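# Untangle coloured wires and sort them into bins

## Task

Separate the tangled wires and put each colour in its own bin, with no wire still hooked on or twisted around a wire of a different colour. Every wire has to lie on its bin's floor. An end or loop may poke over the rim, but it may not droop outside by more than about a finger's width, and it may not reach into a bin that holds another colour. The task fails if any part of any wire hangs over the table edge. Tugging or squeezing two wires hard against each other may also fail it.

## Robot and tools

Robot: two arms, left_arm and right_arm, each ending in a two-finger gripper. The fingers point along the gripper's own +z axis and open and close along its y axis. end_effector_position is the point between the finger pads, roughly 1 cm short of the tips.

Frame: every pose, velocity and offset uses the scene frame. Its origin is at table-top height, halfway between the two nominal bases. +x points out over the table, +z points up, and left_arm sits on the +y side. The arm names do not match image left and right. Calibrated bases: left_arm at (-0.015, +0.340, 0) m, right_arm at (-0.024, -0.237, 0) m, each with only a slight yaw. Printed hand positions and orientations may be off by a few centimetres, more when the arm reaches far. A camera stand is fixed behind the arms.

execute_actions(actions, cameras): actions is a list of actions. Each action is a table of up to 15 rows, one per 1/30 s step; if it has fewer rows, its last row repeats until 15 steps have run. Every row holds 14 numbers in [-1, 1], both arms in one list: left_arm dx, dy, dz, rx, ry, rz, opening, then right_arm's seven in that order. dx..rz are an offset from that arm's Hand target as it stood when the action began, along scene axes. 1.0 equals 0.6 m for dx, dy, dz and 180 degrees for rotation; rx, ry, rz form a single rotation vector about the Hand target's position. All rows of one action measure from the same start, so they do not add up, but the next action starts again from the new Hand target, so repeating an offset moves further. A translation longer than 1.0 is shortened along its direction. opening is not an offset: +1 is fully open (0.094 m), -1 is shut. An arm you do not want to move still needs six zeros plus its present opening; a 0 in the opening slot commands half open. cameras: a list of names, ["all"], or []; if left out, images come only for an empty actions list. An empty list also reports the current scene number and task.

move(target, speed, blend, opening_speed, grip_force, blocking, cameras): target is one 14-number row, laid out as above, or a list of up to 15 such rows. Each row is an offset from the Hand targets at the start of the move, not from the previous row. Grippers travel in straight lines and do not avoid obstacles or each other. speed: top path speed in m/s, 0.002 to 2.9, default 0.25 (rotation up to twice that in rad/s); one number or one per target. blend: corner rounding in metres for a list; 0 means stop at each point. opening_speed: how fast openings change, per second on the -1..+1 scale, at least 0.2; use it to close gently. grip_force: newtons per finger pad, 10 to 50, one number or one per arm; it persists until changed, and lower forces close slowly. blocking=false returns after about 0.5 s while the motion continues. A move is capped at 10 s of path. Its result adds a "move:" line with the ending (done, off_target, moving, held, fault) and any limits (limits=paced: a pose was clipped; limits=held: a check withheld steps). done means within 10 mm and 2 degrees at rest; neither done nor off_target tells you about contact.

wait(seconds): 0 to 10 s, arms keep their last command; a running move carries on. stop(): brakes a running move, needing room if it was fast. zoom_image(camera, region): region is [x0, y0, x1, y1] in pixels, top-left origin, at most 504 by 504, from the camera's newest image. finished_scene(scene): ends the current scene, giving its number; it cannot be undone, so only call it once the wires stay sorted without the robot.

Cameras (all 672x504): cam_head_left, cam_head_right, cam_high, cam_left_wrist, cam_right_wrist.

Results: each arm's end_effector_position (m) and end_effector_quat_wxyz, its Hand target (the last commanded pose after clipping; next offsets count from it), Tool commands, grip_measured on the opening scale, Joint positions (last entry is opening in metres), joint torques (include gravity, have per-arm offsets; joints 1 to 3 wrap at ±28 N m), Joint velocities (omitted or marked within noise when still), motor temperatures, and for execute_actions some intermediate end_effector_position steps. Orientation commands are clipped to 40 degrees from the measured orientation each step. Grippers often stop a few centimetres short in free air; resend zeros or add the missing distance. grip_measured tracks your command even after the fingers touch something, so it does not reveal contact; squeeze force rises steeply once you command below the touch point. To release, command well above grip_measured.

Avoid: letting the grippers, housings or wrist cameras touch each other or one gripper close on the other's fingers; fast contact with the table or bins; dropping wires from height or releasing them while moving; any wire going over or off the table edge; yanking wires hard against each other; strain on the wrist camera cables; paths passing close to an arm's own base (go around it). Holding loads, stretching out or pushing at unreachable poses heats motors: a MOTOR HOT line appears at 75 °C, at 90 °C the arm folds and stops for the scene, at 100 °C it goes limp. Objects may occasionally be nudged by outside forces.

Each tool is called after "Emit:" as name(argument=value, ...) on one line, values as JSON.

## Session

Emit:
execute_actions(actions=[])

Scene clock: 0.00 s.
left_arm: end_effector_position=(+0.3868, +0.3519, +0.1109) grip_measured=+1.000 end_effector_quat_wxyz=(+0.599, -0.038, +0.799, +0.033) | right_arm: end_effector_position=(+0.3894, -0.2338, +0.1162) grip_measured=+1.000 end_effector_quat_wxyz=(+0.600, +0.022, +0.798, -0.062)
Joint positions: left_arm=[-0.064 1.534 0.37 0.879 -0.127 -0.03 0.094] | right_arm=[0.115 1.563 0.425 0.854 0.225 -0.009 0.094]
Joint velocities: within noise
Joint torques (N m): no reading
Motor temperatures (°C): left_arm=[33 34 38 31 31 33 34] | right_arm=[31 32 35 34 34 32 33]
Heat: left arm: 38 °C; right arm: 35 °C.
Hand target: left_arm +0.3868, +0.3524, +0.1108; +0.598, -0.039, +0.800, +0.034 | right_arm +0.3910, -0.2338, +0.1210; +0.604, +0.024, +0.794, -0.061
Tool commands: left_gripper/opening=+1.0 right_gripper/opening=+1.0

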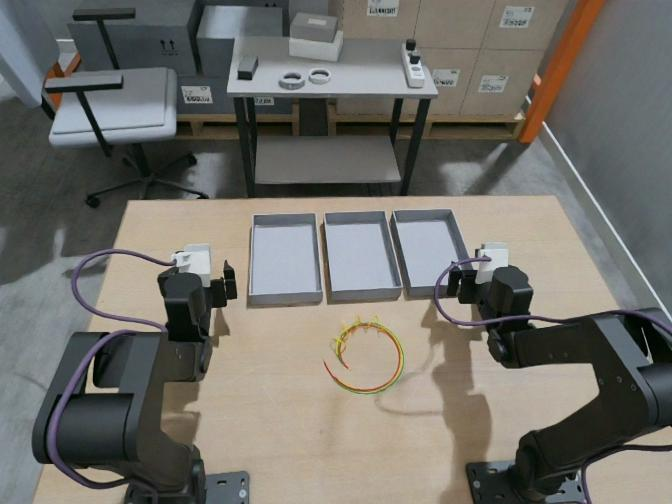

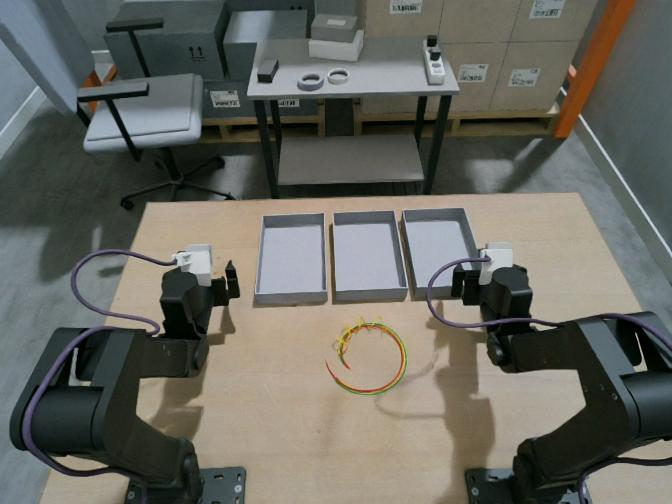

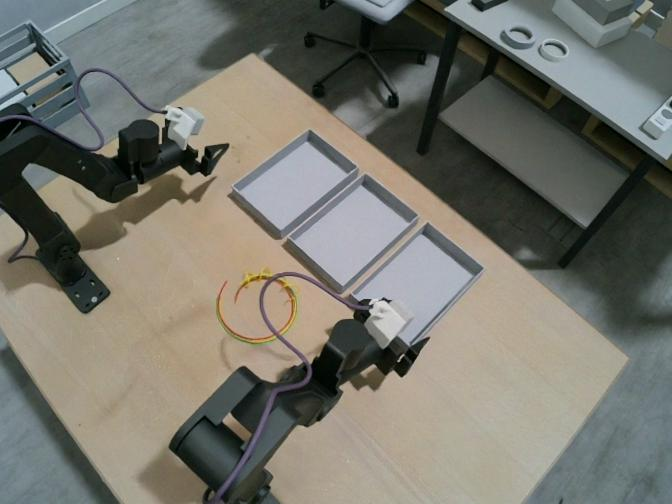

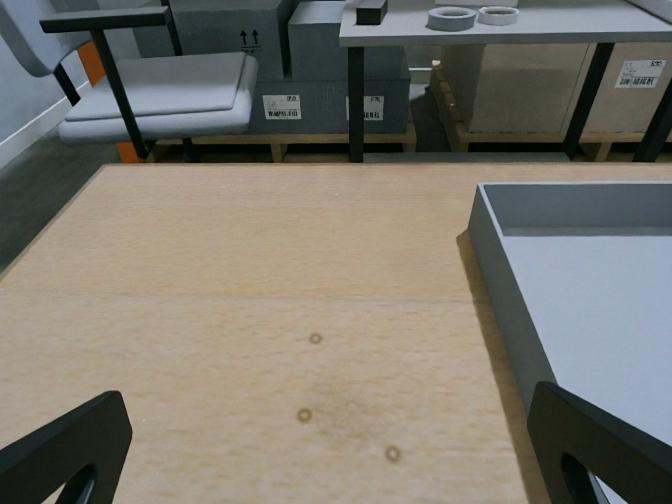

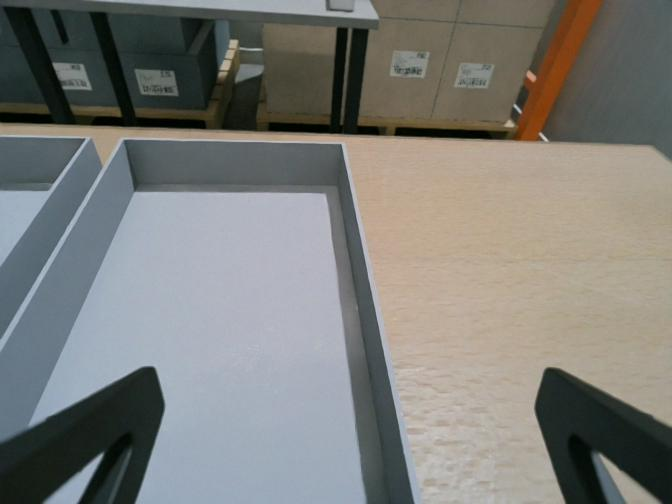

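Emit:
zoom_image(camera="cam_head_left", region=[300, 300, 430, 400])

Emit:
zoom_image(camera="cam_high", region=[200, 255, 320, 350])

Scaled by 3.877 from the camera's 672x504 image, which has a finer 960x720 frame.

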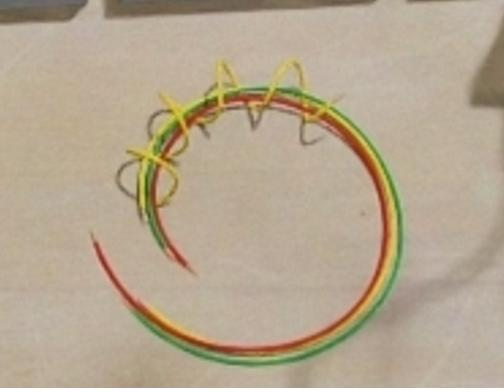

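Scaled by 4.200 from the camera's 672x504 image, which has a finer 960x720 frame.

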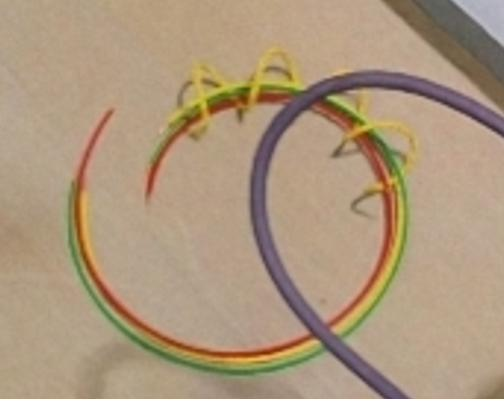

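Emit:
move(target=[-0.211,0,0.25,0,0,0,-0.7,-0.32,-0.1,0.25,0,0,0,-0.7], speed=0.2, cameras=["cam_high"])

Scene clock: 38.73 s.
left_arm: end_effector_position=(+0.2619, +0.3526, +0.2555) grip_measured=-0.697 end_effector_quat_wxyz=(+0.597, -0.036, +0.801, +0.035) | right_arm: end_effector_position=(+0.2003, -0.2960, +0.2586) grip_measured=-0.698 end_effector_quat_wxyz=(+0.597, +0.031, +0.799, -0.060)
Joint positions: left_arm=[-0.092 0.554 0.594 -0.332 -0.153 -0.032 0.014] | right_arm=[-0.586 0.364 0.612 -0.562 -0.439 -0.198 0.014]
Joint torques (N m): left_arm=[-0.62 0.59 8.03 1.64 -0.12 -0.09] | right_arm=[-0.5 3.32 9.44 1.87 -0.29 -0.06]
Motor temperatures (°C): left_arm=[33 36 40 37 31 33 34] | right_arm=[31 33 37 38 34 32 33]
Heat: left arm: 40 °C; right arm: 38 °C.
Hand target: left_arm +0.2602, +0.3524, +0.2608; +0.598, -0.039, +0.800, +0.034 | right_arm +0.1990, -0.2939, +0.2710; +0.604, +0.024, +0.794, -0.061
Off the commanded pose: left_arm 0.006 m, 0 deg | right_arm 0.013 m, 1 deg.
move: off_target (right_arm)
Images, in order (width x height): cam_high 672x504.

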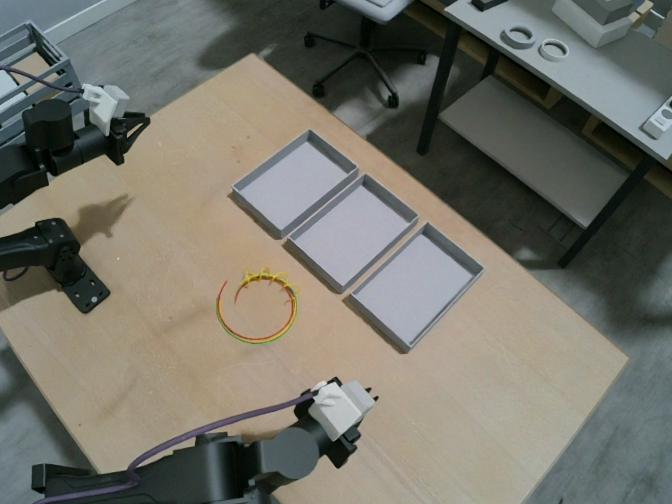

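Emit:
move(target=[-0.1,-0.5,0.05,-0.023,0.408,-0.027,-0.7,0,0,0,0,0,0,-0.7], speed=0.2, cameras=["cam_high","cam_left_wrist"])

Scene clock: 64.80 s.
left_arm: end_effector_position=(+0.2005, +0.0518, +0.2906) grip_measured=-0.697 end_effector_quat_wxyz=(+0.117, +0.005, +0.981, -0.153) | right_arm: end_effector_position=(+0.2004, -0.2958, +0.2586) grip_measured=-0.698 end_effector_quat_wxyz=(+0.597, +0.031, +0.799, -0.059)
Joint positions: left_arm=[-0.967 1.713 2.074 -1.544 -0.003 -0.922 0.014] | right_arm=[-0.586 0.364 0.612 -0.562 -0.44 -0.198 0.014]
Joint torques (N m): left_arm=[0.03 -5.91 6.45 0.73 0.03 -0.04] | right_arm=[-0.5 3.32 9.44 1.87 -0.3 -0.08]
Heat: left arm: 43 °C; right arm: 40 °C.
Hand target: left_arm +0.2002, +0.0523, +0.2907; +0.000, +0.001, +1.000, +0.000 | right_arm +0.1991, -0.2938, +0.2710; +0.604, +0.024, +0.794, -0.061
Off the commanded pose: left_arm 0.001 m, 22 deg | right_arm 0.013 m, 1 deg.
joint sent to its limit (left arm) — joint 4 (wrist pitch), lower limit. The joint targets are off in orientation, not in position.
move: off_target (left_arm, right_arm)
Images, in order (width x height): cam_high 672x504, cam_left_wrist 672x504.

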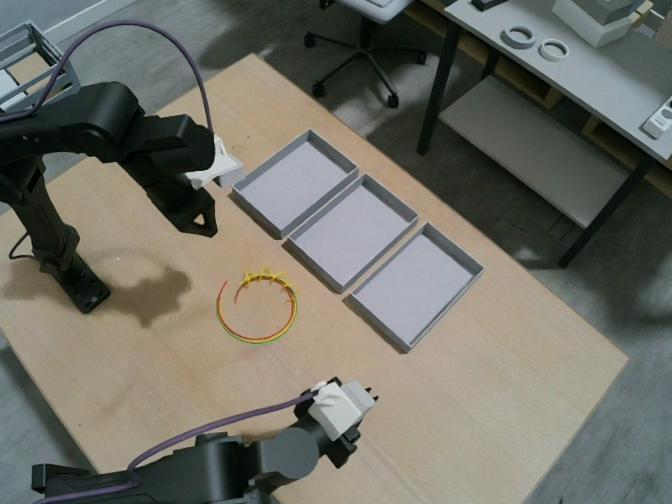

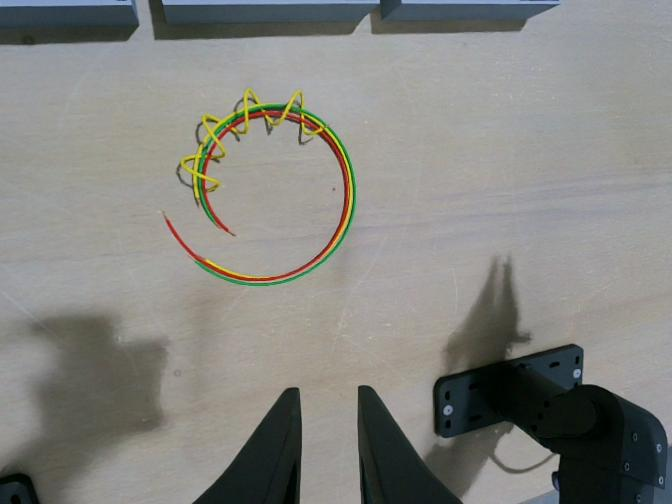

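Emit:
zoom_image(camera="cam_left_wrist", region=[150, 70, 380, 300])

Emit:
zoom_image(camera="cam_left_wrist", region=[160, 80, 260, 170])

Emit:
zoom_image(camera="cam_left_wrist", region=[150, 150, 250, 290])

Emit:
zoom_image(camera="cam_left_wrist", region=[240, 80, 360, 170])

Scaled by 2.191 from the camera's 672x504 image, which has a finer 960x720 frame.

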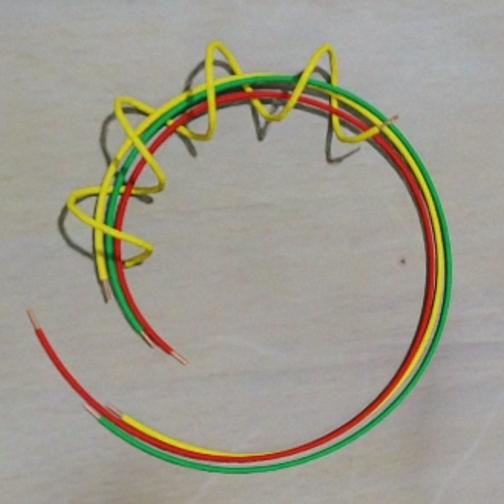

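Scaled by 5.040 from the camera's 672x504 image, which has a finer 960x720 frame.

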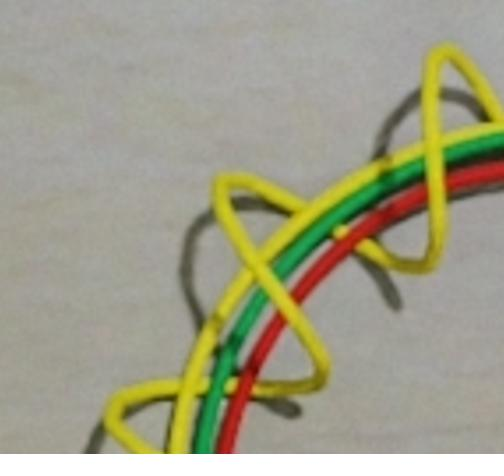

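Scaled by 3.600 from the camera's 672x504 image, which has a finer 960x720 frame.

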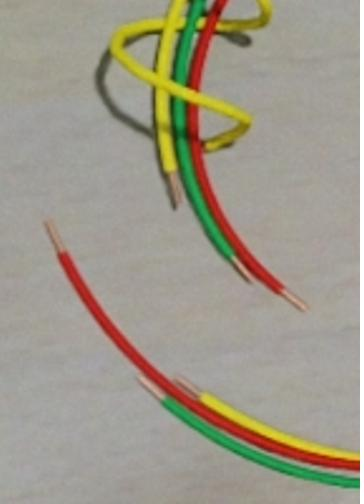

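Scaled by 4.200 from the camera's 672x504 image, which has a finer 960x720 frame.

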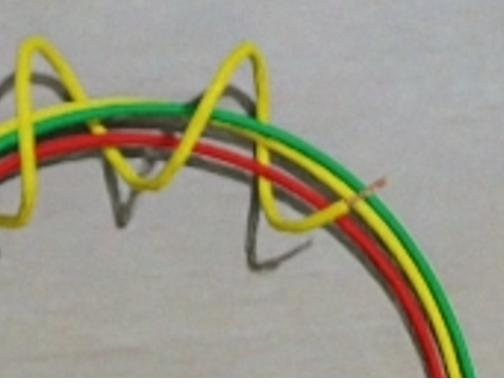

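Emit:
move(target=[0.0,0.07,-0.24,0,0,0,-0.7,0,0,0,0,0,0,-0.7], speed=0.2, cameras=["cam_left_wrist"])

Scene clock: 143.97 s.
left_arm: end_effector_position=(+0.1965, +0.0941, +0.1508) grip_measured=-0.697 end_effector_quat_wxyz=(-0.002, +0.000, +1.000, -0.002) | right_arm: end_effector_position=(+0.2004, -0.2958, +0.2586) grip_measured=-0.698 end_effector_quat_wxyz=(+0.597, +0.031, +0.799, -0.059)
Joint positions: left_arm=[-0.894 1.775 1.631 -1.427 0.006 -0.86 0.014] | right_arm=[-0.586 0.364 0.612 -0.562 -0.44 -0.198 0.014]
Joint torques (N m): left_arm=[0.53 -7.57 4.92 0.35 -0.04 0.05] | right_arm=[-0.5 3.32 9.46 1.87 -0.31 -0.08]
Motor temperatures (°C): left_arm=[33 39 45 35 31 33 34] | right_arm=[31 32 43 40 34 32 33]
Heat: left arm: 45 °C; right arm: 43 °C.
Hand target: left_arm +0.2002, +0.0945, +0.1466; +0.000, +0.001, +1.000, +0.000 | right_arm +0.1991, -0.2938, +0.2710; +0.604, +0.024, +0.794, -0.061
Off the commanded pose: left_arm 0.006 m, 0 deg | right_arm 0.013 m, 1 deg.
move: off_target (right_arm)
Images, in order (width x height): cam_left_wrist 672x504.

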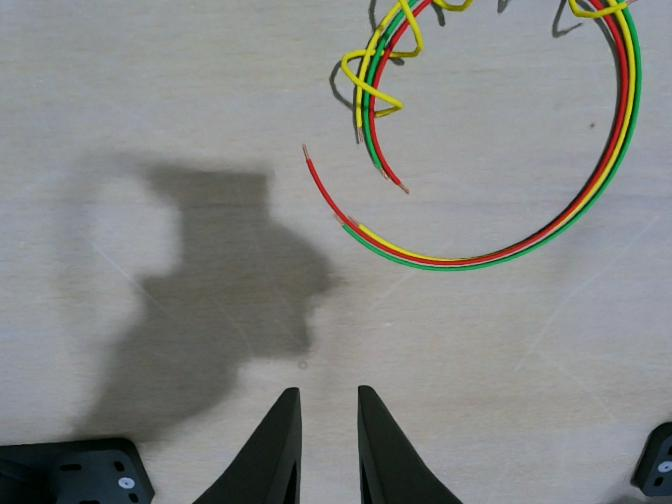

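Emit:
move(target=[0.085,-0.031,-0.11,0,0,0.3,-0.7,0,0,0,0,0,0,-0.7], speed=0.2, cameras=["cam_left_wrist"])

Scene clock: 171.20 s.
left_arm: end_effector_position=(+0.2477, +0.0745, +0.0875) grip_measured=-0.697 end_effector_quat_wxyz=(-0.001, -0.446, +0.895, -0.006) | right_arm: end_effector_position=(+0.2004, -0.2958, +0.2586) grip_measured=-0.698 end_effector_quat_wxyz=(+0.597, +0.031, +0.799, -0.059)
Joint positions: left_arm=[-0.824 1.96 1.621 -1.221 0.006 -1.714 0.014] | right_arm=[-0.586 0.364 0.612 -0.562 -0.44 -0.198 0.014]
Joint torques (N m): left_arm=[0.79 -8.38 5.41 0.27 -0.01 -0.09] | right_arm=[-0.5 3.32 9.44 1.87 -0.3 -0.08]
Heat: left arm: 43 °C; right arm: 44 °C.
Hand target: left_arm +0.2512, +0.0759, +0.0807; +0.000, -0.453, +0.891, +0.000 | right_arm +0.1991, -0.2938, +0.2710; +0.604, +0.024, +0.794, -0.061
Off the commanded pose: left_arm 0.008 m, 1 deg | right_arm 0.013 m, 1 deg.
move: off_target (right_arm)
Images, in order (width x height): cam_left_wrist 672x504.

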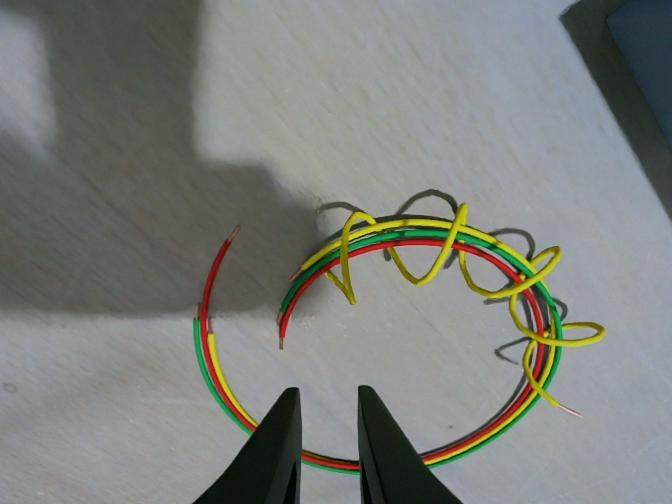

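Emit:
move(target=[0.012,-0.001,-0.09,0,0,0,-0.7,0,0,0,0,0,0,-0.7], speed=0.12, cameras=["cam_left_wrist","cam_head_left"])

Emit:
zoom_image(camera="cam_left_wrist", region=[200, 260, 460, 460])

Scene clock: 184.83 s.
left_arm: end_effector_position=(+0.2574, +0.0712, +0.0348) grip_measured=-0.697 end_effector_quat_wxyz=(+0.000, -0.451, +0.892, -0.009) | right_arm: end_effector_position=(+0.2004, -0.2958, +0.2586) grip_measured=-0.698 end_effector_quat_wxyz=(+0.597, +0.031, +0.799, -0.059)
Joint positions: left_arm=[-0.813 2.028 1.507 -1.033 0.006 -1.714 0.014] | right_arm=[-0.586 0.364 0.612 -0.562 -0.44 -0.198 0.014]
Joint torques (N m): left_arm=[0.58 -9.05 4.81 0.31 -0.02 -0.03] | right_arm=[-0.5 3.32 9.46 1.86 -0.3 -0.08]
Heat: left arm: 42 °C; right arm: 44 °C.
Hand target: left_arm +0.2585, +0.0752, +0.0267; +0.000, -0.453, +0.891, +0.000 | right_arm +0.1991, -0.2938, +0.2710; +0.604, +0.024, +0.794, -0.061
Off the commanded pose: left_arm 0.009 m, 1 deg | right_arm 0.013 m, 1 deg.
move: off_target (right_arm)
Images, in order (width x height): cam_head_left 672x504, cam_left_wrist 672x504.

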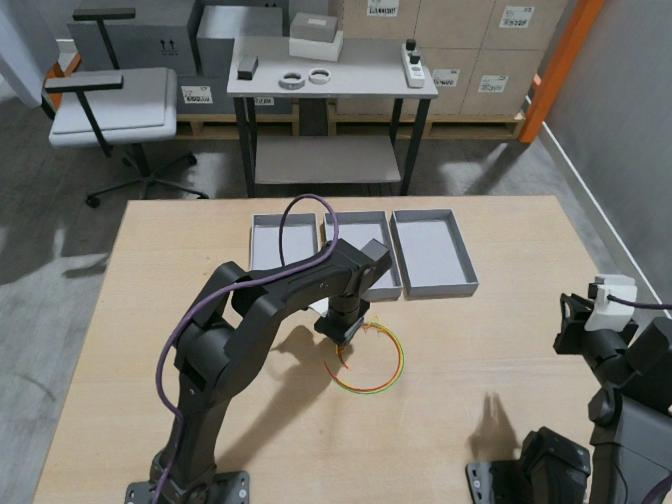

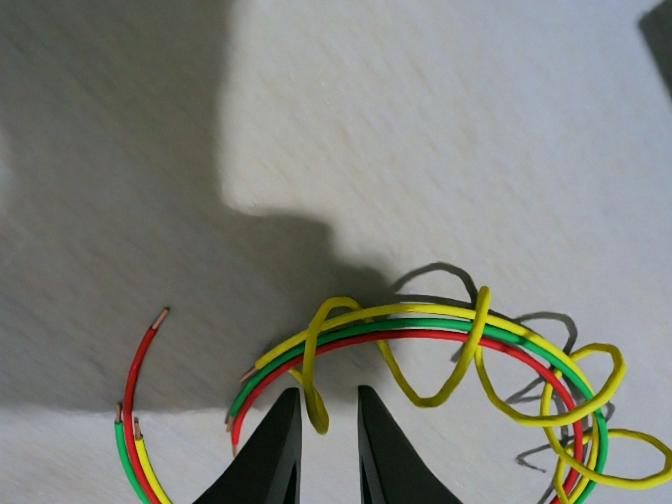

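Scaled by 1.938 from the camera's 672x504 image, which has a finer 960x720 frame.

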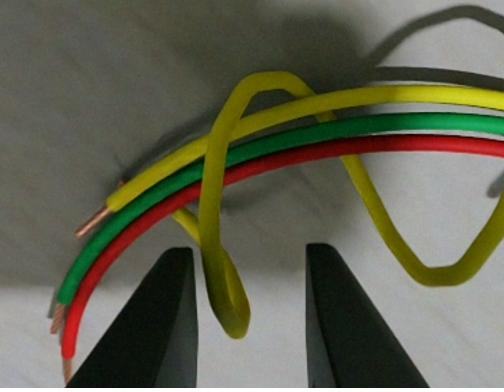

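Emit:
move(target=[0.0,0.0125,-0.018,0,0,0,-0.7,0,0,0,0,0,0,-0.7], speed=0.06, cameras=["cam_left_wrist"])

Emit:
zoom_image(camera="cam_left_wrist", region=[200, 260, 460, 460])

Scene clock: 207.37 s.
left_arm: end_effector_position=(+0.2581, +0.0782, +0.0229) grip_measured=-0.697 end_effector_quat_wxyz=(+0.000, -0.453, +0.892, -0.008) | right_arm: end_effector_position=(+0.2004, -0.2958, +0.2586) grip_measured=-0.698 end_effector_quat_wxyz=(+0.597, +0.031, +0.799, -0.059)
Joint positions: left_arm=[-0.798 2.028 1.457 -0.985 0.006 -1.703 0.014] | right_arm=[-0.586 0.364 0.612 -0.562 -0.44 -0.198 0.014]
Joint torques (N m): left_arm=[0.35 -9.06 4.52 0.32 -0.03 0.02] | right_arm=[-0.5 3.3 9.46 1.86 -0.3 -0.07]
Heat: left arm: 43 °C; right arm: 45 °C.
Hand target: left_arm +0.2584, +0.0827, +0.0159; +0.000, -0.453, +0.891, +0.000 | right_arm +0.1991, -0.2938, +0.2710; +0.604, +0.024, +0.794, -0.061
Off the commanded pose: left_arm 0.008 m, 1 deg | right_arm 0.013 m, 1 deg.
move: off_target (right_arm)
Images, in order (width x height): cam_left_wrist 672x504.

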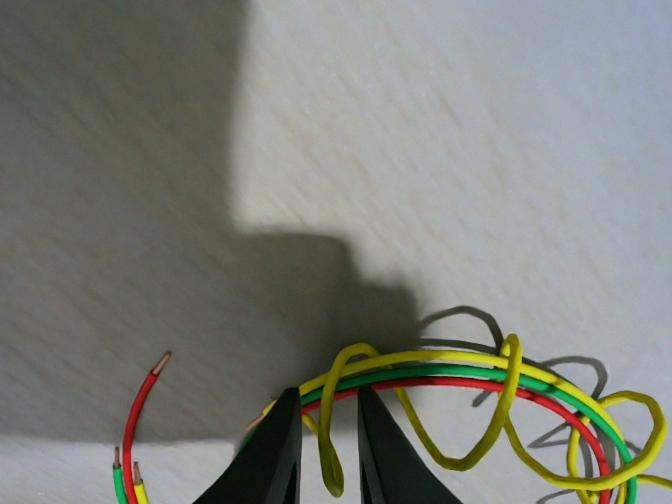

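Scaled by 1.938 from the camera's 672x504 image, which has a finer 960x720 frame.

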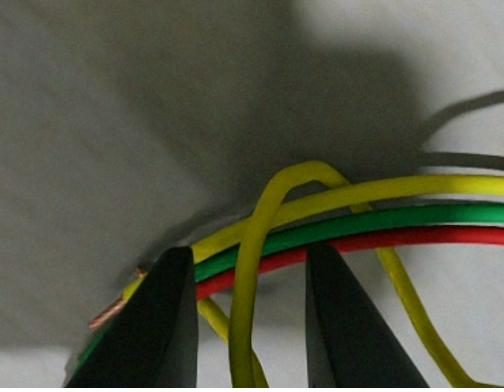

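Emit:
move(target=[0,0,-0.003,0,0,0,-1,0,0,0,0,0,0,-0.7], speed=0.06, opening_speed=0.5, grip_force=25, cameras=["cam_left_wrist"])

Emit:
zoom_image(camera="cam_left_wrist", region=[200, 260, 460, 460])

Scene clock: 216.40 s.
left_arm: end_effector_position=(+0.2594, +0.0770, +0.0229) grip_measured=-0.939 end_effector_quat_wxyz=(+0.001, -0.453, +0.892, -0.011) | right_arm: end_effector_position=(+0.2004, -0.2958, +0.2586) grip_measured=-0.698 end_effector_quat_wxyz=(+0.597, +0.031, +0.799, -0.059)
Joint positions: left_arm=[-0.798 2.028 1.457 -0.978 0.006 -1.703 0.003] | right_arm=[-0.586 0.364 0.612 -0.562 -0.44 -0.198 0.014]
Joint torques (N m): left_arm=[0.53 -9.11 4.34 0.3 -0.05 0] | right_arm=[-0.5 3.32 9.46 1.87 -0.31 -0.07]
Heat: left arm: 43 °C; right arm: 45 °C.
Hand target: left_arm +0.2584, +0.0827, +0.0141; +0.000, -0.453, +0.891, +0.000 | right_arm +0.1991, -0.2938, +0.2710; +0.604, +0.024, +0.794, -0.061
Off the commanded pose: left_arm 0.011 m, 1 deg | right_arm 0.013 m, 1 deg.
grip_force (N): 25, 25
move: off_target (left_arm, right_arm)
Images, in order (width x height): cam_left_wrist 672x504.

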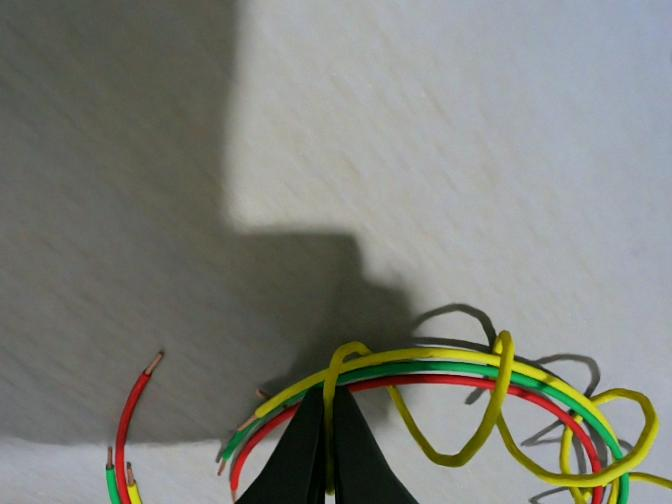

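Scaled by 1.938 from the camera's 672x504 image, which has a finer 960x720 frame.

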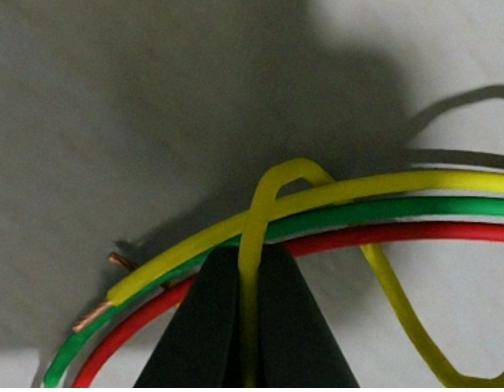

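Emit:
move(target=[[-0.031,0.016,0.006,0,0,0.1,-1,0,0,0,0,0,0,-0.7],[-0.061,0.021,0.006,0,0,0.185,-1,0,0,0,0,0,0,-0.7]], speed=0.05, blend=[0.003,0], cameras=["cam_left_wrist","cam_head_right","cam_high"])

Emit:
zoom_image(camera="cam_head_right", region=[300, 290, 430, 410])

Scene clock: 244.43 s.
left_arm: end_effector_position=(+0.2235, +0.0918, +0.0140) grip_measured=-0.940 end_effector_quat_wxyz=(-0.044, -0.619, +0.784, +0.001) | right_arm: end_effector_position=(+0.2004, -0.2958, +0.2586) grip_measured=-0.698 end_effector_quat_wxyz=(+0.597, +0.031, +0.799, -0.059)
Joint positions: left_arm=[-0.797 1.944 1.295 -0.935 0.086 -2.098 0.003] | right_arm=[-0.586 0.364 0.612 -0.562 -0.44 -0.198 0.014]
Joint torques (N m): left_arm=[0.68 -11.28 4.11 0.19 0.1 -0.13] | right_arm=[-0.51 3.3 9.44 1.87 -0.3 -0.08]
Motor temperatures (°C): left_arm=[33 44 42 34 31 33 35] | right_arm=[31 32 46 42 34 32 33]
Heat: left arm: 44 °C; right arm: 46 °C.
Hand target: left_arm +0.2219, +0.0952, +0.0177; +0.000, -0.690, +0.724, +0.000 | right_arm +0.1991, -0.2938, +0.2710; +0.604, +0.024, +0.794, -0.061
Off the commanded pose: left_arm 0.005 m, 12 deg | right_arm 0.013 m, 1 deg.
joint sent to its limit (left arm) — joint 6 (wrist roll), lower limit. The joint targets are off in orientation, not in position.
grip_force (N): 25, 25
move: off_target (left_arm, right_arm)
Images, in order (width x height): cam_head_right 672x504, cam_high 672x504, cam_left_wrist 672x504.

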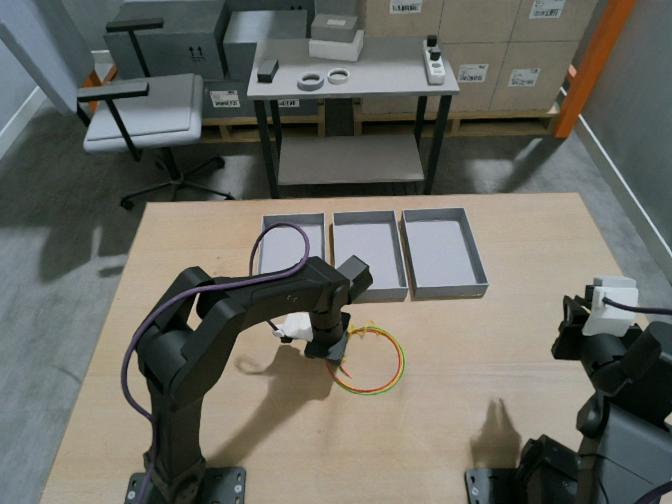

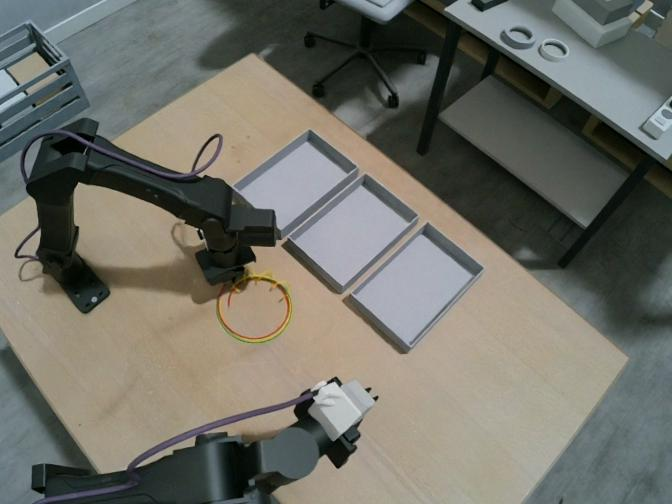

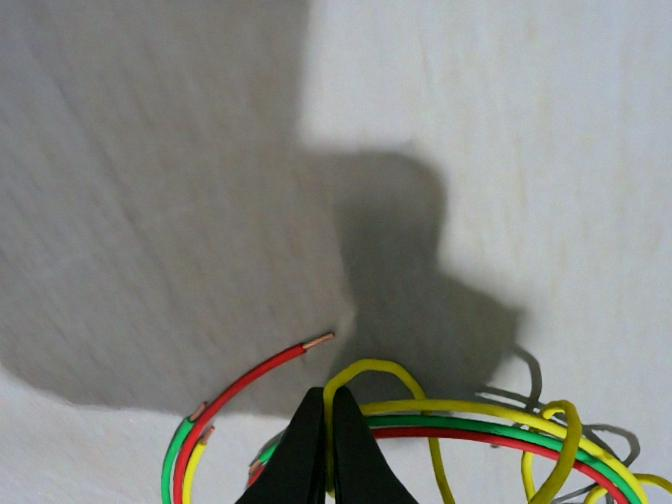

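Scaled by 3.877 from the camera's 672x504 image, which has a finer 960x720 frame.

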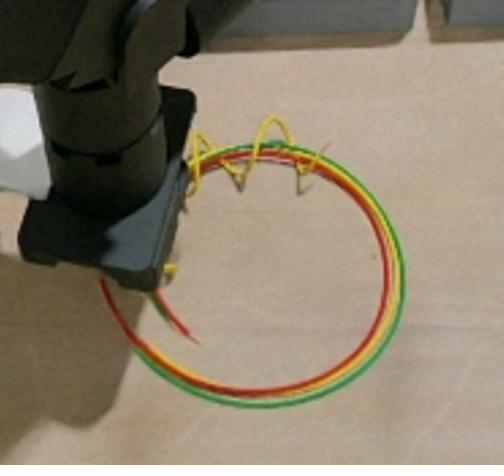

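Emit:
move(target=[[-0.03,-0.012,0.007,0,0,-0.06,-1,0,0,0,0,0,0,-0.7],[-0.057,-0.023,0.014,0,0,-0.06,-1,0,0,0,0,0,0,-0.7],[-0.08,-0.055,0.022,0,0,-0.06,-1,0,0,0,0,0,0,-0.7]], speed=0.05, blend=[0.003,0.003,0], cameras=["cam_left_wrist","cam_head_right","cam_high"])

Emit:
zoom_image(camera="cam_head_right", region=[300, 290, 430, 410])

Scene clock: 260.60 s.
left_arm: end_effector_position=(+0.1758, +0.0632, +0.0248) grip_measured=-0.940 end_effector_quat_wxyz=(-0.042, -0.553, +0.832, -0.004) | right_arm: end_effector_position=(+0.2004, -0.2958, +0.2586) grip_measured=-0.698 end_effector_quat_wxyz=(+0.597, +0.031, +0.799, -0.059)
Joint positions: left_arm=[-0.96 1.886 1.26 -0.942 0.083 -2.098 0.003] | right_arm=[-0.586 0.364 0.612 -0.562 -0.44 -0.198 0.014]
Joint torques (N m): left_arm=[-0.53 -9.32 6.76 -0.03 0.07 -0.11] | right_arm=[-0.51 3.32 9.46 1.86 -0.3 -0.07]
Heat: left arm: 46 °C; right arm: 46 °C.
Hand target: left_arm +0.1738, +0.0623, +0.0309; +0.000, -0.619, +0.786, +0.000 | right_arm +0.1991, -0.2938, +0.2710; +0.604, +0.024, +0.794, -0.061
Off the commanded pose: left_arm 0.007 m, 10 deg | right_arm 0.013 m, 1 deg.
joint sent to its limit (left arm) — joint 6 (wrist roll), lower limit. The joint targets are off in orientation, not in position.
grip_force (N): 25, 25
move: off_target (left_arm, right_arm)
Images, in order (width x height): cam_head_right 672x504, cam_high 672x504, cam_left_wrist 672x504.

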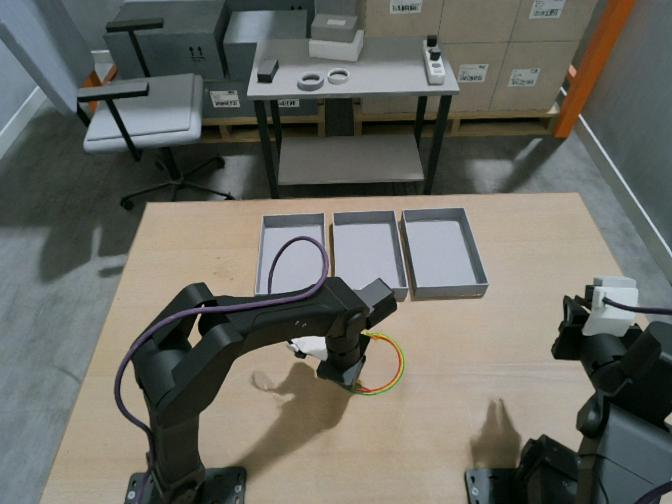

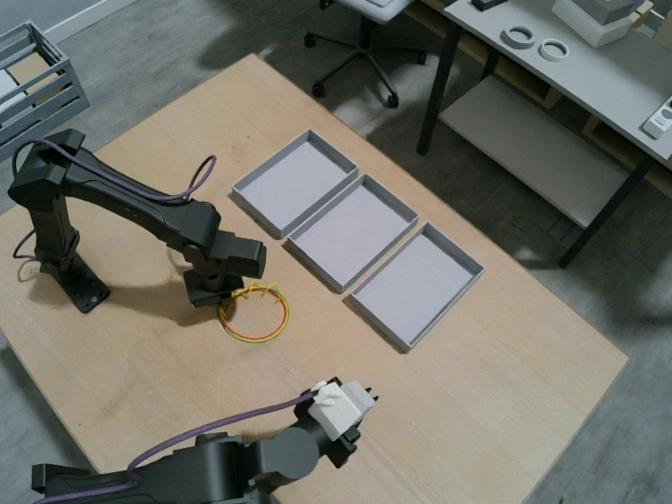

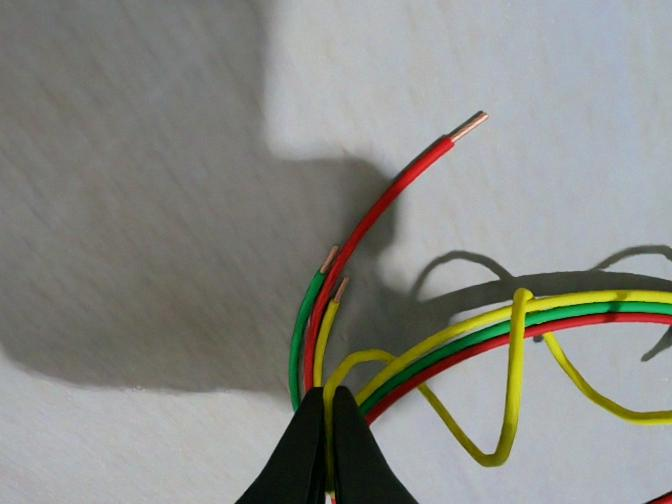

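Scaled by 3.877 from the camera's 672x504 image, which has a finer 960x720 frame.

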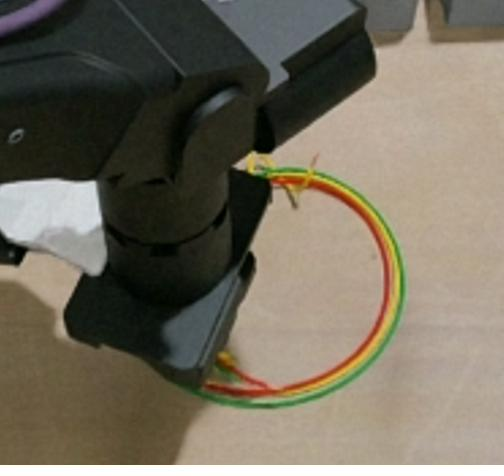

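Emit:
move(target=[[0.08,0.055,-0.008,0,0,0,-1,0,0,0,0,0,0,-0.7],[0.141,0.034,-0.012,0,0,-0.08,-1,0,0,0,0,0,0,-0.7],[0.141,0.034,-0.012,0,0,-0.08,-0.8,0,0,0,0,0,0,-0.7],[0.141,0.034,0.12,0,0,-0.08,-0.8,0,0,0,0,0,0,-0.7],[-0.1,0.4,0.35,0,0,-0.08,-0.8,0,0,0,0,0,0,-0.7]], speed=[0.06,0.06,0.06,0.08,0.25], blend=[0.003,0,0,0.01,0], opening_speed=0.5, cameras=["cam_head_left","cam_high"])

Emit:
zoom_image(camera="cam_head_left", region=[300, 300, 430, 410])

Scene clock: 303.60 s.
left_arm: end_effector_position=(+0.1178, +0.2994, +0.2453) grip_measured=-0.803 end_effector_quat_wxyz=(+0.161, -0.503, +0.830, -0.183) | right_arm: end_effector_position=(+0.2004, -0.2958, +0.2586) grip_measured=-0.698 end_effector_quat_wxyz=(+0.597, +0.031, +0.799, -0.059)
Joint positions: left_arm=[-0.335 0.766 1.237 -1.549 0.002 -1.39 0.009] | right_arm=[-0.586 0.364 0.612 -0.562 -0.44 -0.198 0.014]
Joint torques (N m): left_arm=[0.76 1.59 3.79 0.98 -0.02 0.04] | right_arm=[-0.5 3.3 9.46 1.87 -0.31 -0.07]
Heat: left arm: 46 °C; right arm: 47 °C.
Hand target: left_arm +0.1139, +0.3023, +0.2410; +0.000, -0.515, +0.857, +0.000 | right_arm +0.1991, -0.2938, +0.2710; +0.604, +0.024, +0.794, -0.061
Off the commanded pose: left_arm 0.007 m, 28 deg | right_arm 0.013 m, 1 deg.
joint sent to its limit (left arm) — joint 4 (wrist pitch), lower limit. The joint targets are off in orientation, not in position.
grip_force (N): 25, 25
move: off_target (left_arm, right_arm)
Images, in order (width x height): cam_head_left 672x504, cam_high 672x504.

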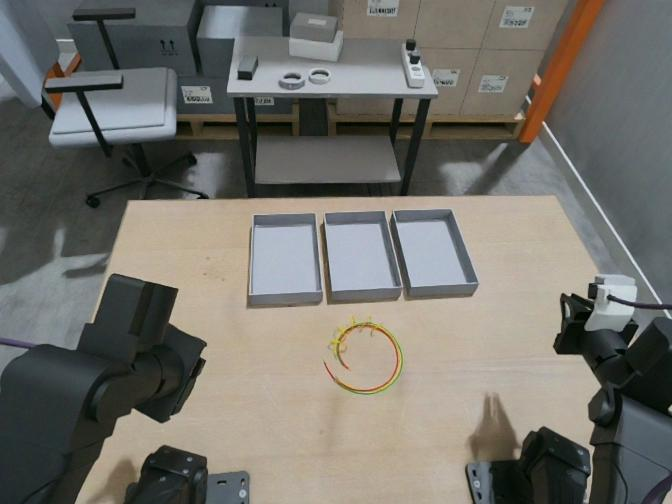

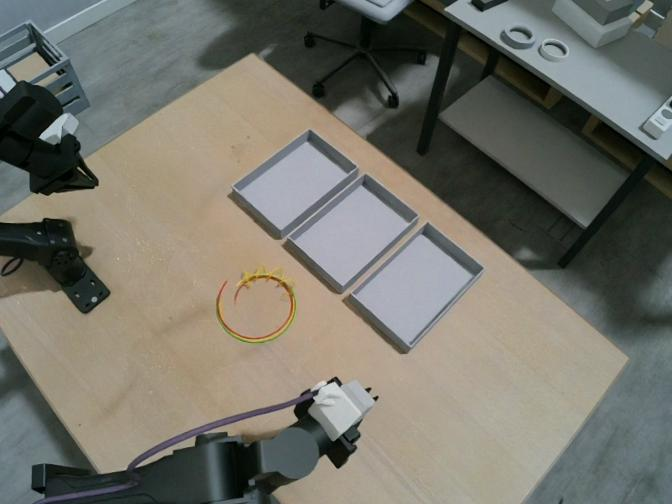

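Scaled by 3.877 from the camera's 672x504 image, which has a finer 960x720 frame.

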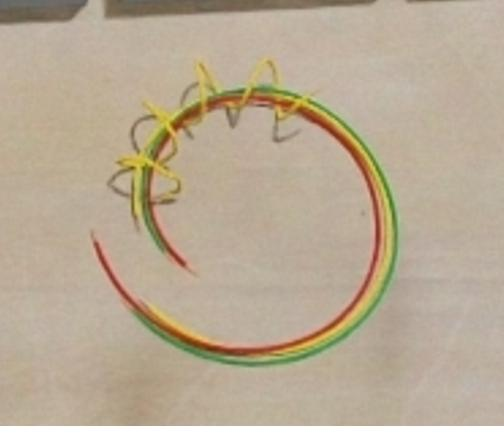

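Emit:
move(target=[[0,0,0,0,0,0,-0.8,-0.049,0.58,-0.1,-0.06,0.416,0.149,-0.7],[0,0,0,0,0,0,-0.8,-0.03,0.6,-0.25,-0.06,0.416,0.149,-0.7]], speed=0.22, cameras=["cam_right_wrist"])

Scene clock: 326.83 s.
left_arm: end_effector_position=(+0.1178, +0.2994, +0.2453) grip_measured=-0.803 end_effector_quat_wxyz=(+0.161, -0.502, +0.830, -0.183) | right_arm: end_effector_position=(+0.1804, +0.0641, +0.1243) grip_measured=-0.698 end_effector_quat_wxyz=(+0.001, -0.240, +0.971, -0.003)
Joint positions: left_arm=[-0.335 0.766 1.237 -1.549 0.002 -1.39 0.009] | right_arm=[0.987 1.93 1.727 -1.369 0.007 0.49 0.014]
Joint torques (N m): left_arm=[0.39 1.77 3.89 0.96 0 0.08] | right_arm=[-0.16 -8.34 5.3 0.4 -0.13 -0.07]
Heat: left arm: 43 °C; right arm: 47 °C.
Hand target: left_arm +0.1147, +0.3020, +0.2403; +0.155, -0.503, +0.833, -0.171 (not the last commanded pose) | right_arm +0.1811, +0.0662, +0.1210; -0.001, -0.242, +0.970, +0.000
Off the commanded pose: left_arm 0.007 m, 28 deg | right_arm 0.004 m, 0 deg.
joint sent to its limit (left arm) — joint 4 (wrist pitch), lower limit.
grip_force (N): 25, 25
move: off_target (left_arm)
Images, in order (width x height): cam_right_wrist 672x504.

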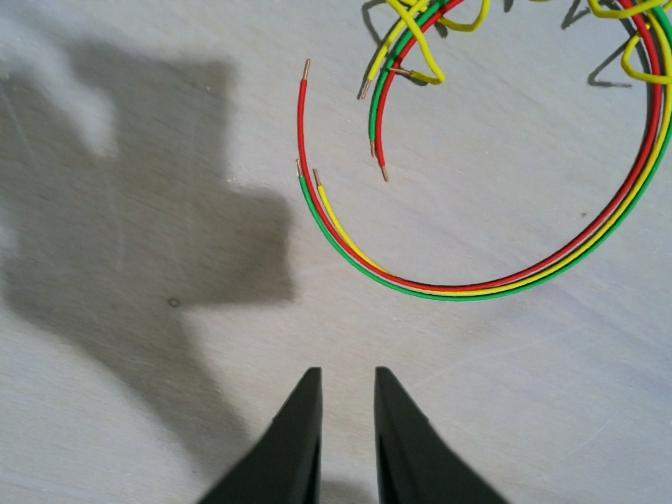

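Emit:
move(target=[0,0,0,0,0,0,-0.8,0.053,0.062,-0.11,0,0,0,-0.75], speed=0.15, cameras=["cam_right_wrist"])

Scene clock: 338.83 s.
left_arm: end_effector_position=(+0.1178, +0.2994, +0.2453) grip_measured=-0.803 end_effector_quat_wxyz=(+0.161, -0.502, +0.830, -0.183) | right_arm: end_effector_position=(+0.2057, +0.0951, +0.0540) grip_measured=-0.748 end_effector_quat_wxyz=(-0.008, -0.243, +0.970, -0.011)
Joint positions: left_arm=[-0.335 0.766 1.237 -1.549 0.002 -1.39 0.009] | right_arm=[0.978 2.136 1.748 -1.21 0.007 0.477 0.012]
Joint torques (N m): left_arm=[0.59 1.52 3.99 0.93 0 0.05] | right_arm=[-0.5 -9.18 8.09 0.34 -0.13 -0.06]
Heat: left arm: 42 °C; right arm: 45 °C.
Hand target: left_arm +0.1147, +0.3020, +0.2403; +0.155, -0.503, +0.833, -0.171 | right_arm +0.2130, +0.1033, +0.0550; -0.001, -0.242, +0.970, +0.000
Off the commanded pose: left_arm 0.006 m, 2 deg | right_arm 0.011 m, 2 deg.
joint sent to its limit (left arm) — joint 4 (wrist pitch), lower limit. The joint targets still meet the commanded pose.
grip_force (N): 25, 25
move: off_target (right_arm)
Images, in order (width x height): cam_right_wrist 672x504.

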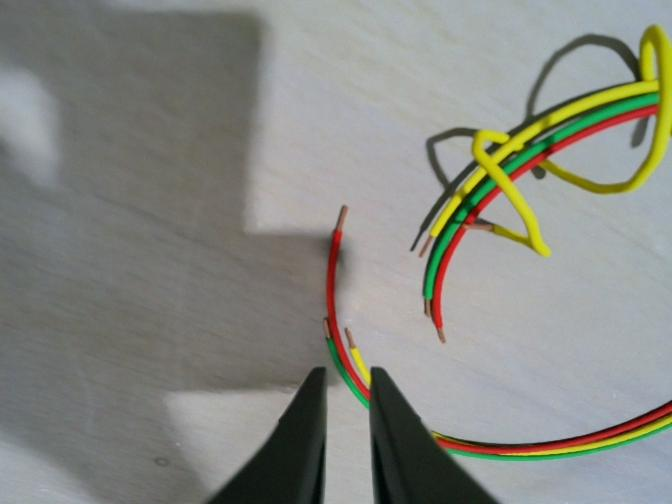

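Emit:
move(target=[0,0,0,0,0,0,-0.8,0.01,0.0148,-0.065,0,0,0,-0.8], speed=0.08, cameras=["cam_right_wrist"])

Emit:
zoom_image(camera="cam_right_wrist", region=[240, 280, 460, 480])

Scene clock: 350.73 s.
left_arm: end_effector_position=(+0.1178, +0.2994, +0.2453) grip_measured=-0.803 end_effector_quat_wxyz=(+0.161, -0.502, +0.830, -0.183) | right_arm: end_effector_position=(+0.2183, +0.1134, +0.0264) grip_measured=-0.798 end_effector_quat_wxyz=(+0.007, -0.242, +0.970, +0.002)
Joint positions: left_arm=[-0.335 0.766 1.237 -1.549 0.002 -1.39 0.009] | right_arm=[0.978 2.206 1.748 -1.1 0.007 0.477 0.009]
Joint torques (N m): left_arm=[0.49 1.59 3.93 0.96 -0.07 0.06] | right_arm=[-0.47 -9.26 5.05 0.44 -0.13 -0.05]
Motor temperatures (°C): left_arm=[33 39 42 35 31 33 35] | right_arm=[31 35 45 41 34 32 33]
Heat: left arm: 42 °C; right arm: 45 °C.
Hand target: left_arm +0.1147, +0.3020, +0.2403; +0.155, -0.503, +0.833, -0.171 | right_arm +0.2190, +0.1122, +0.0159; -0.001, -0.242, +0.970, +0.000
Off the commanded pose: left_arm 0.006 m, 2 deg | right_arm 0.011 m, 1 deg.
joint sent to its limit (left arm) — joint 4 (wrist pitch), lower limit. The joint targets still meet the commanded pose.
grip_force (N): 25, 25
move: off_target (right_arm)
Images, in order (width x height): cam_right_wrist 672x504.

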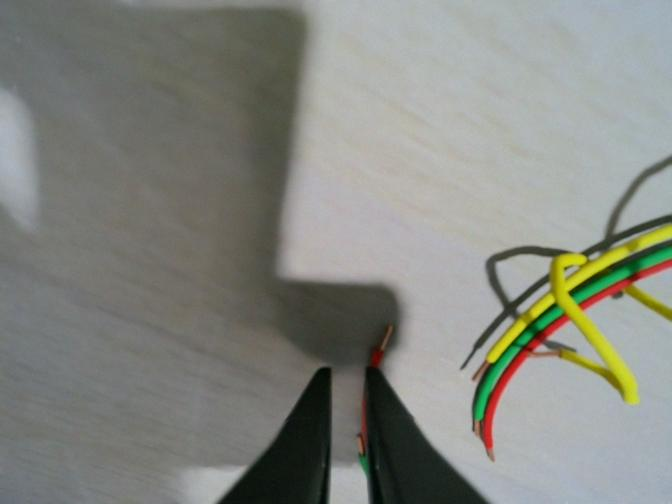

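Scaled by 2.291 from the camera's 672x504 image, which has a finer 960x720 frame.

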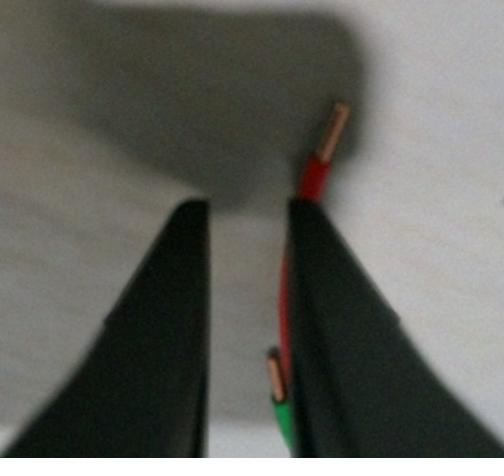

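Emit:
move(target=[[0,0,0,0,0,0,-0.8,0,0,0.025,0,0,0,-0.75],[0,0,0,0,0,0,-0.8,-0.004,-0.014,0.025,0,0,0,-0.75]], speed=0.08, cameras=["cam_right_wrist"])

Emit:
zoom_image(camera="cam_right_wrist", region=[240, 280, 460, 480])

Scene clock: 365.13 s.
left_arm: end_effector_position=(+0.1178, +0.2994, +0.2453) grip_measured=-0.803 end_effector_quat_wxyz=(+0.161, -0.502, +0.830, -0.183) | right_arm: end_effector_position=(+0.2152, +0.1045, +0.0245) grip_measured=-0.752 end_effector_quat_wxyz=(-0.006, -0.243, +0.970, -0.009)
Joint positions: left_arm=[-0.335 0.766 1.237 -1.549 0.002 -1.39 0.009] | right_arm=[0.972 2.206 1.741 -1.126 0.006 0.471 0.012]
Joint torques (N m): left_arm=[0.36 1.58 4.01 0.95 0.03 0.11] | right_arm=[-0.5 -13.01 4.42 0.31 -0.13 -0.06]
Heat: left arm: 42 °C; right arm: 44 °C.
Hand target: left_arm +0.1147, +0.3020, +0.2403; +0.155, -0.503, +0.833, -0.171 | right_arm +0.2165, +0.1038, +0.0309; -0.001, -0.242, +0.970, +0.000
Off the commanded pose: left_arm 0.006 m, 2 deg | right_arm 0.007 m, 1 deg.
joint sent to its limit (left arm) — joint 4 (wrist pitch), lower limit. The joint targets still meet the commanded pose.
grip_force (N): 25, 25
move: done
Images, in order (width x height): cam_right_wrist 672x504.

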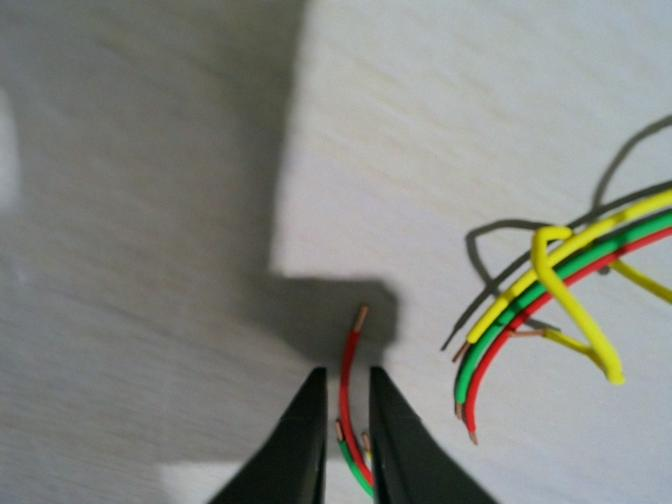

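Scaled by 2.291 from the camera's 672x504 image, which has a finer 960x720 frame.

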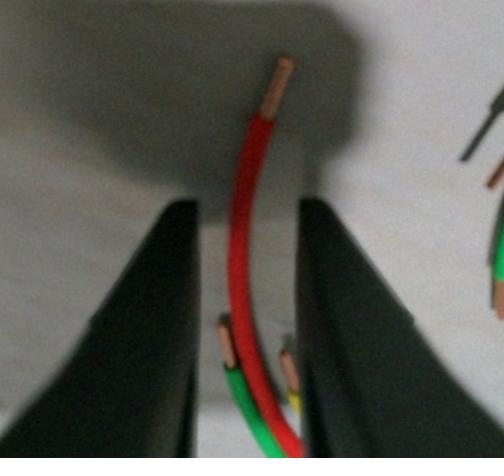

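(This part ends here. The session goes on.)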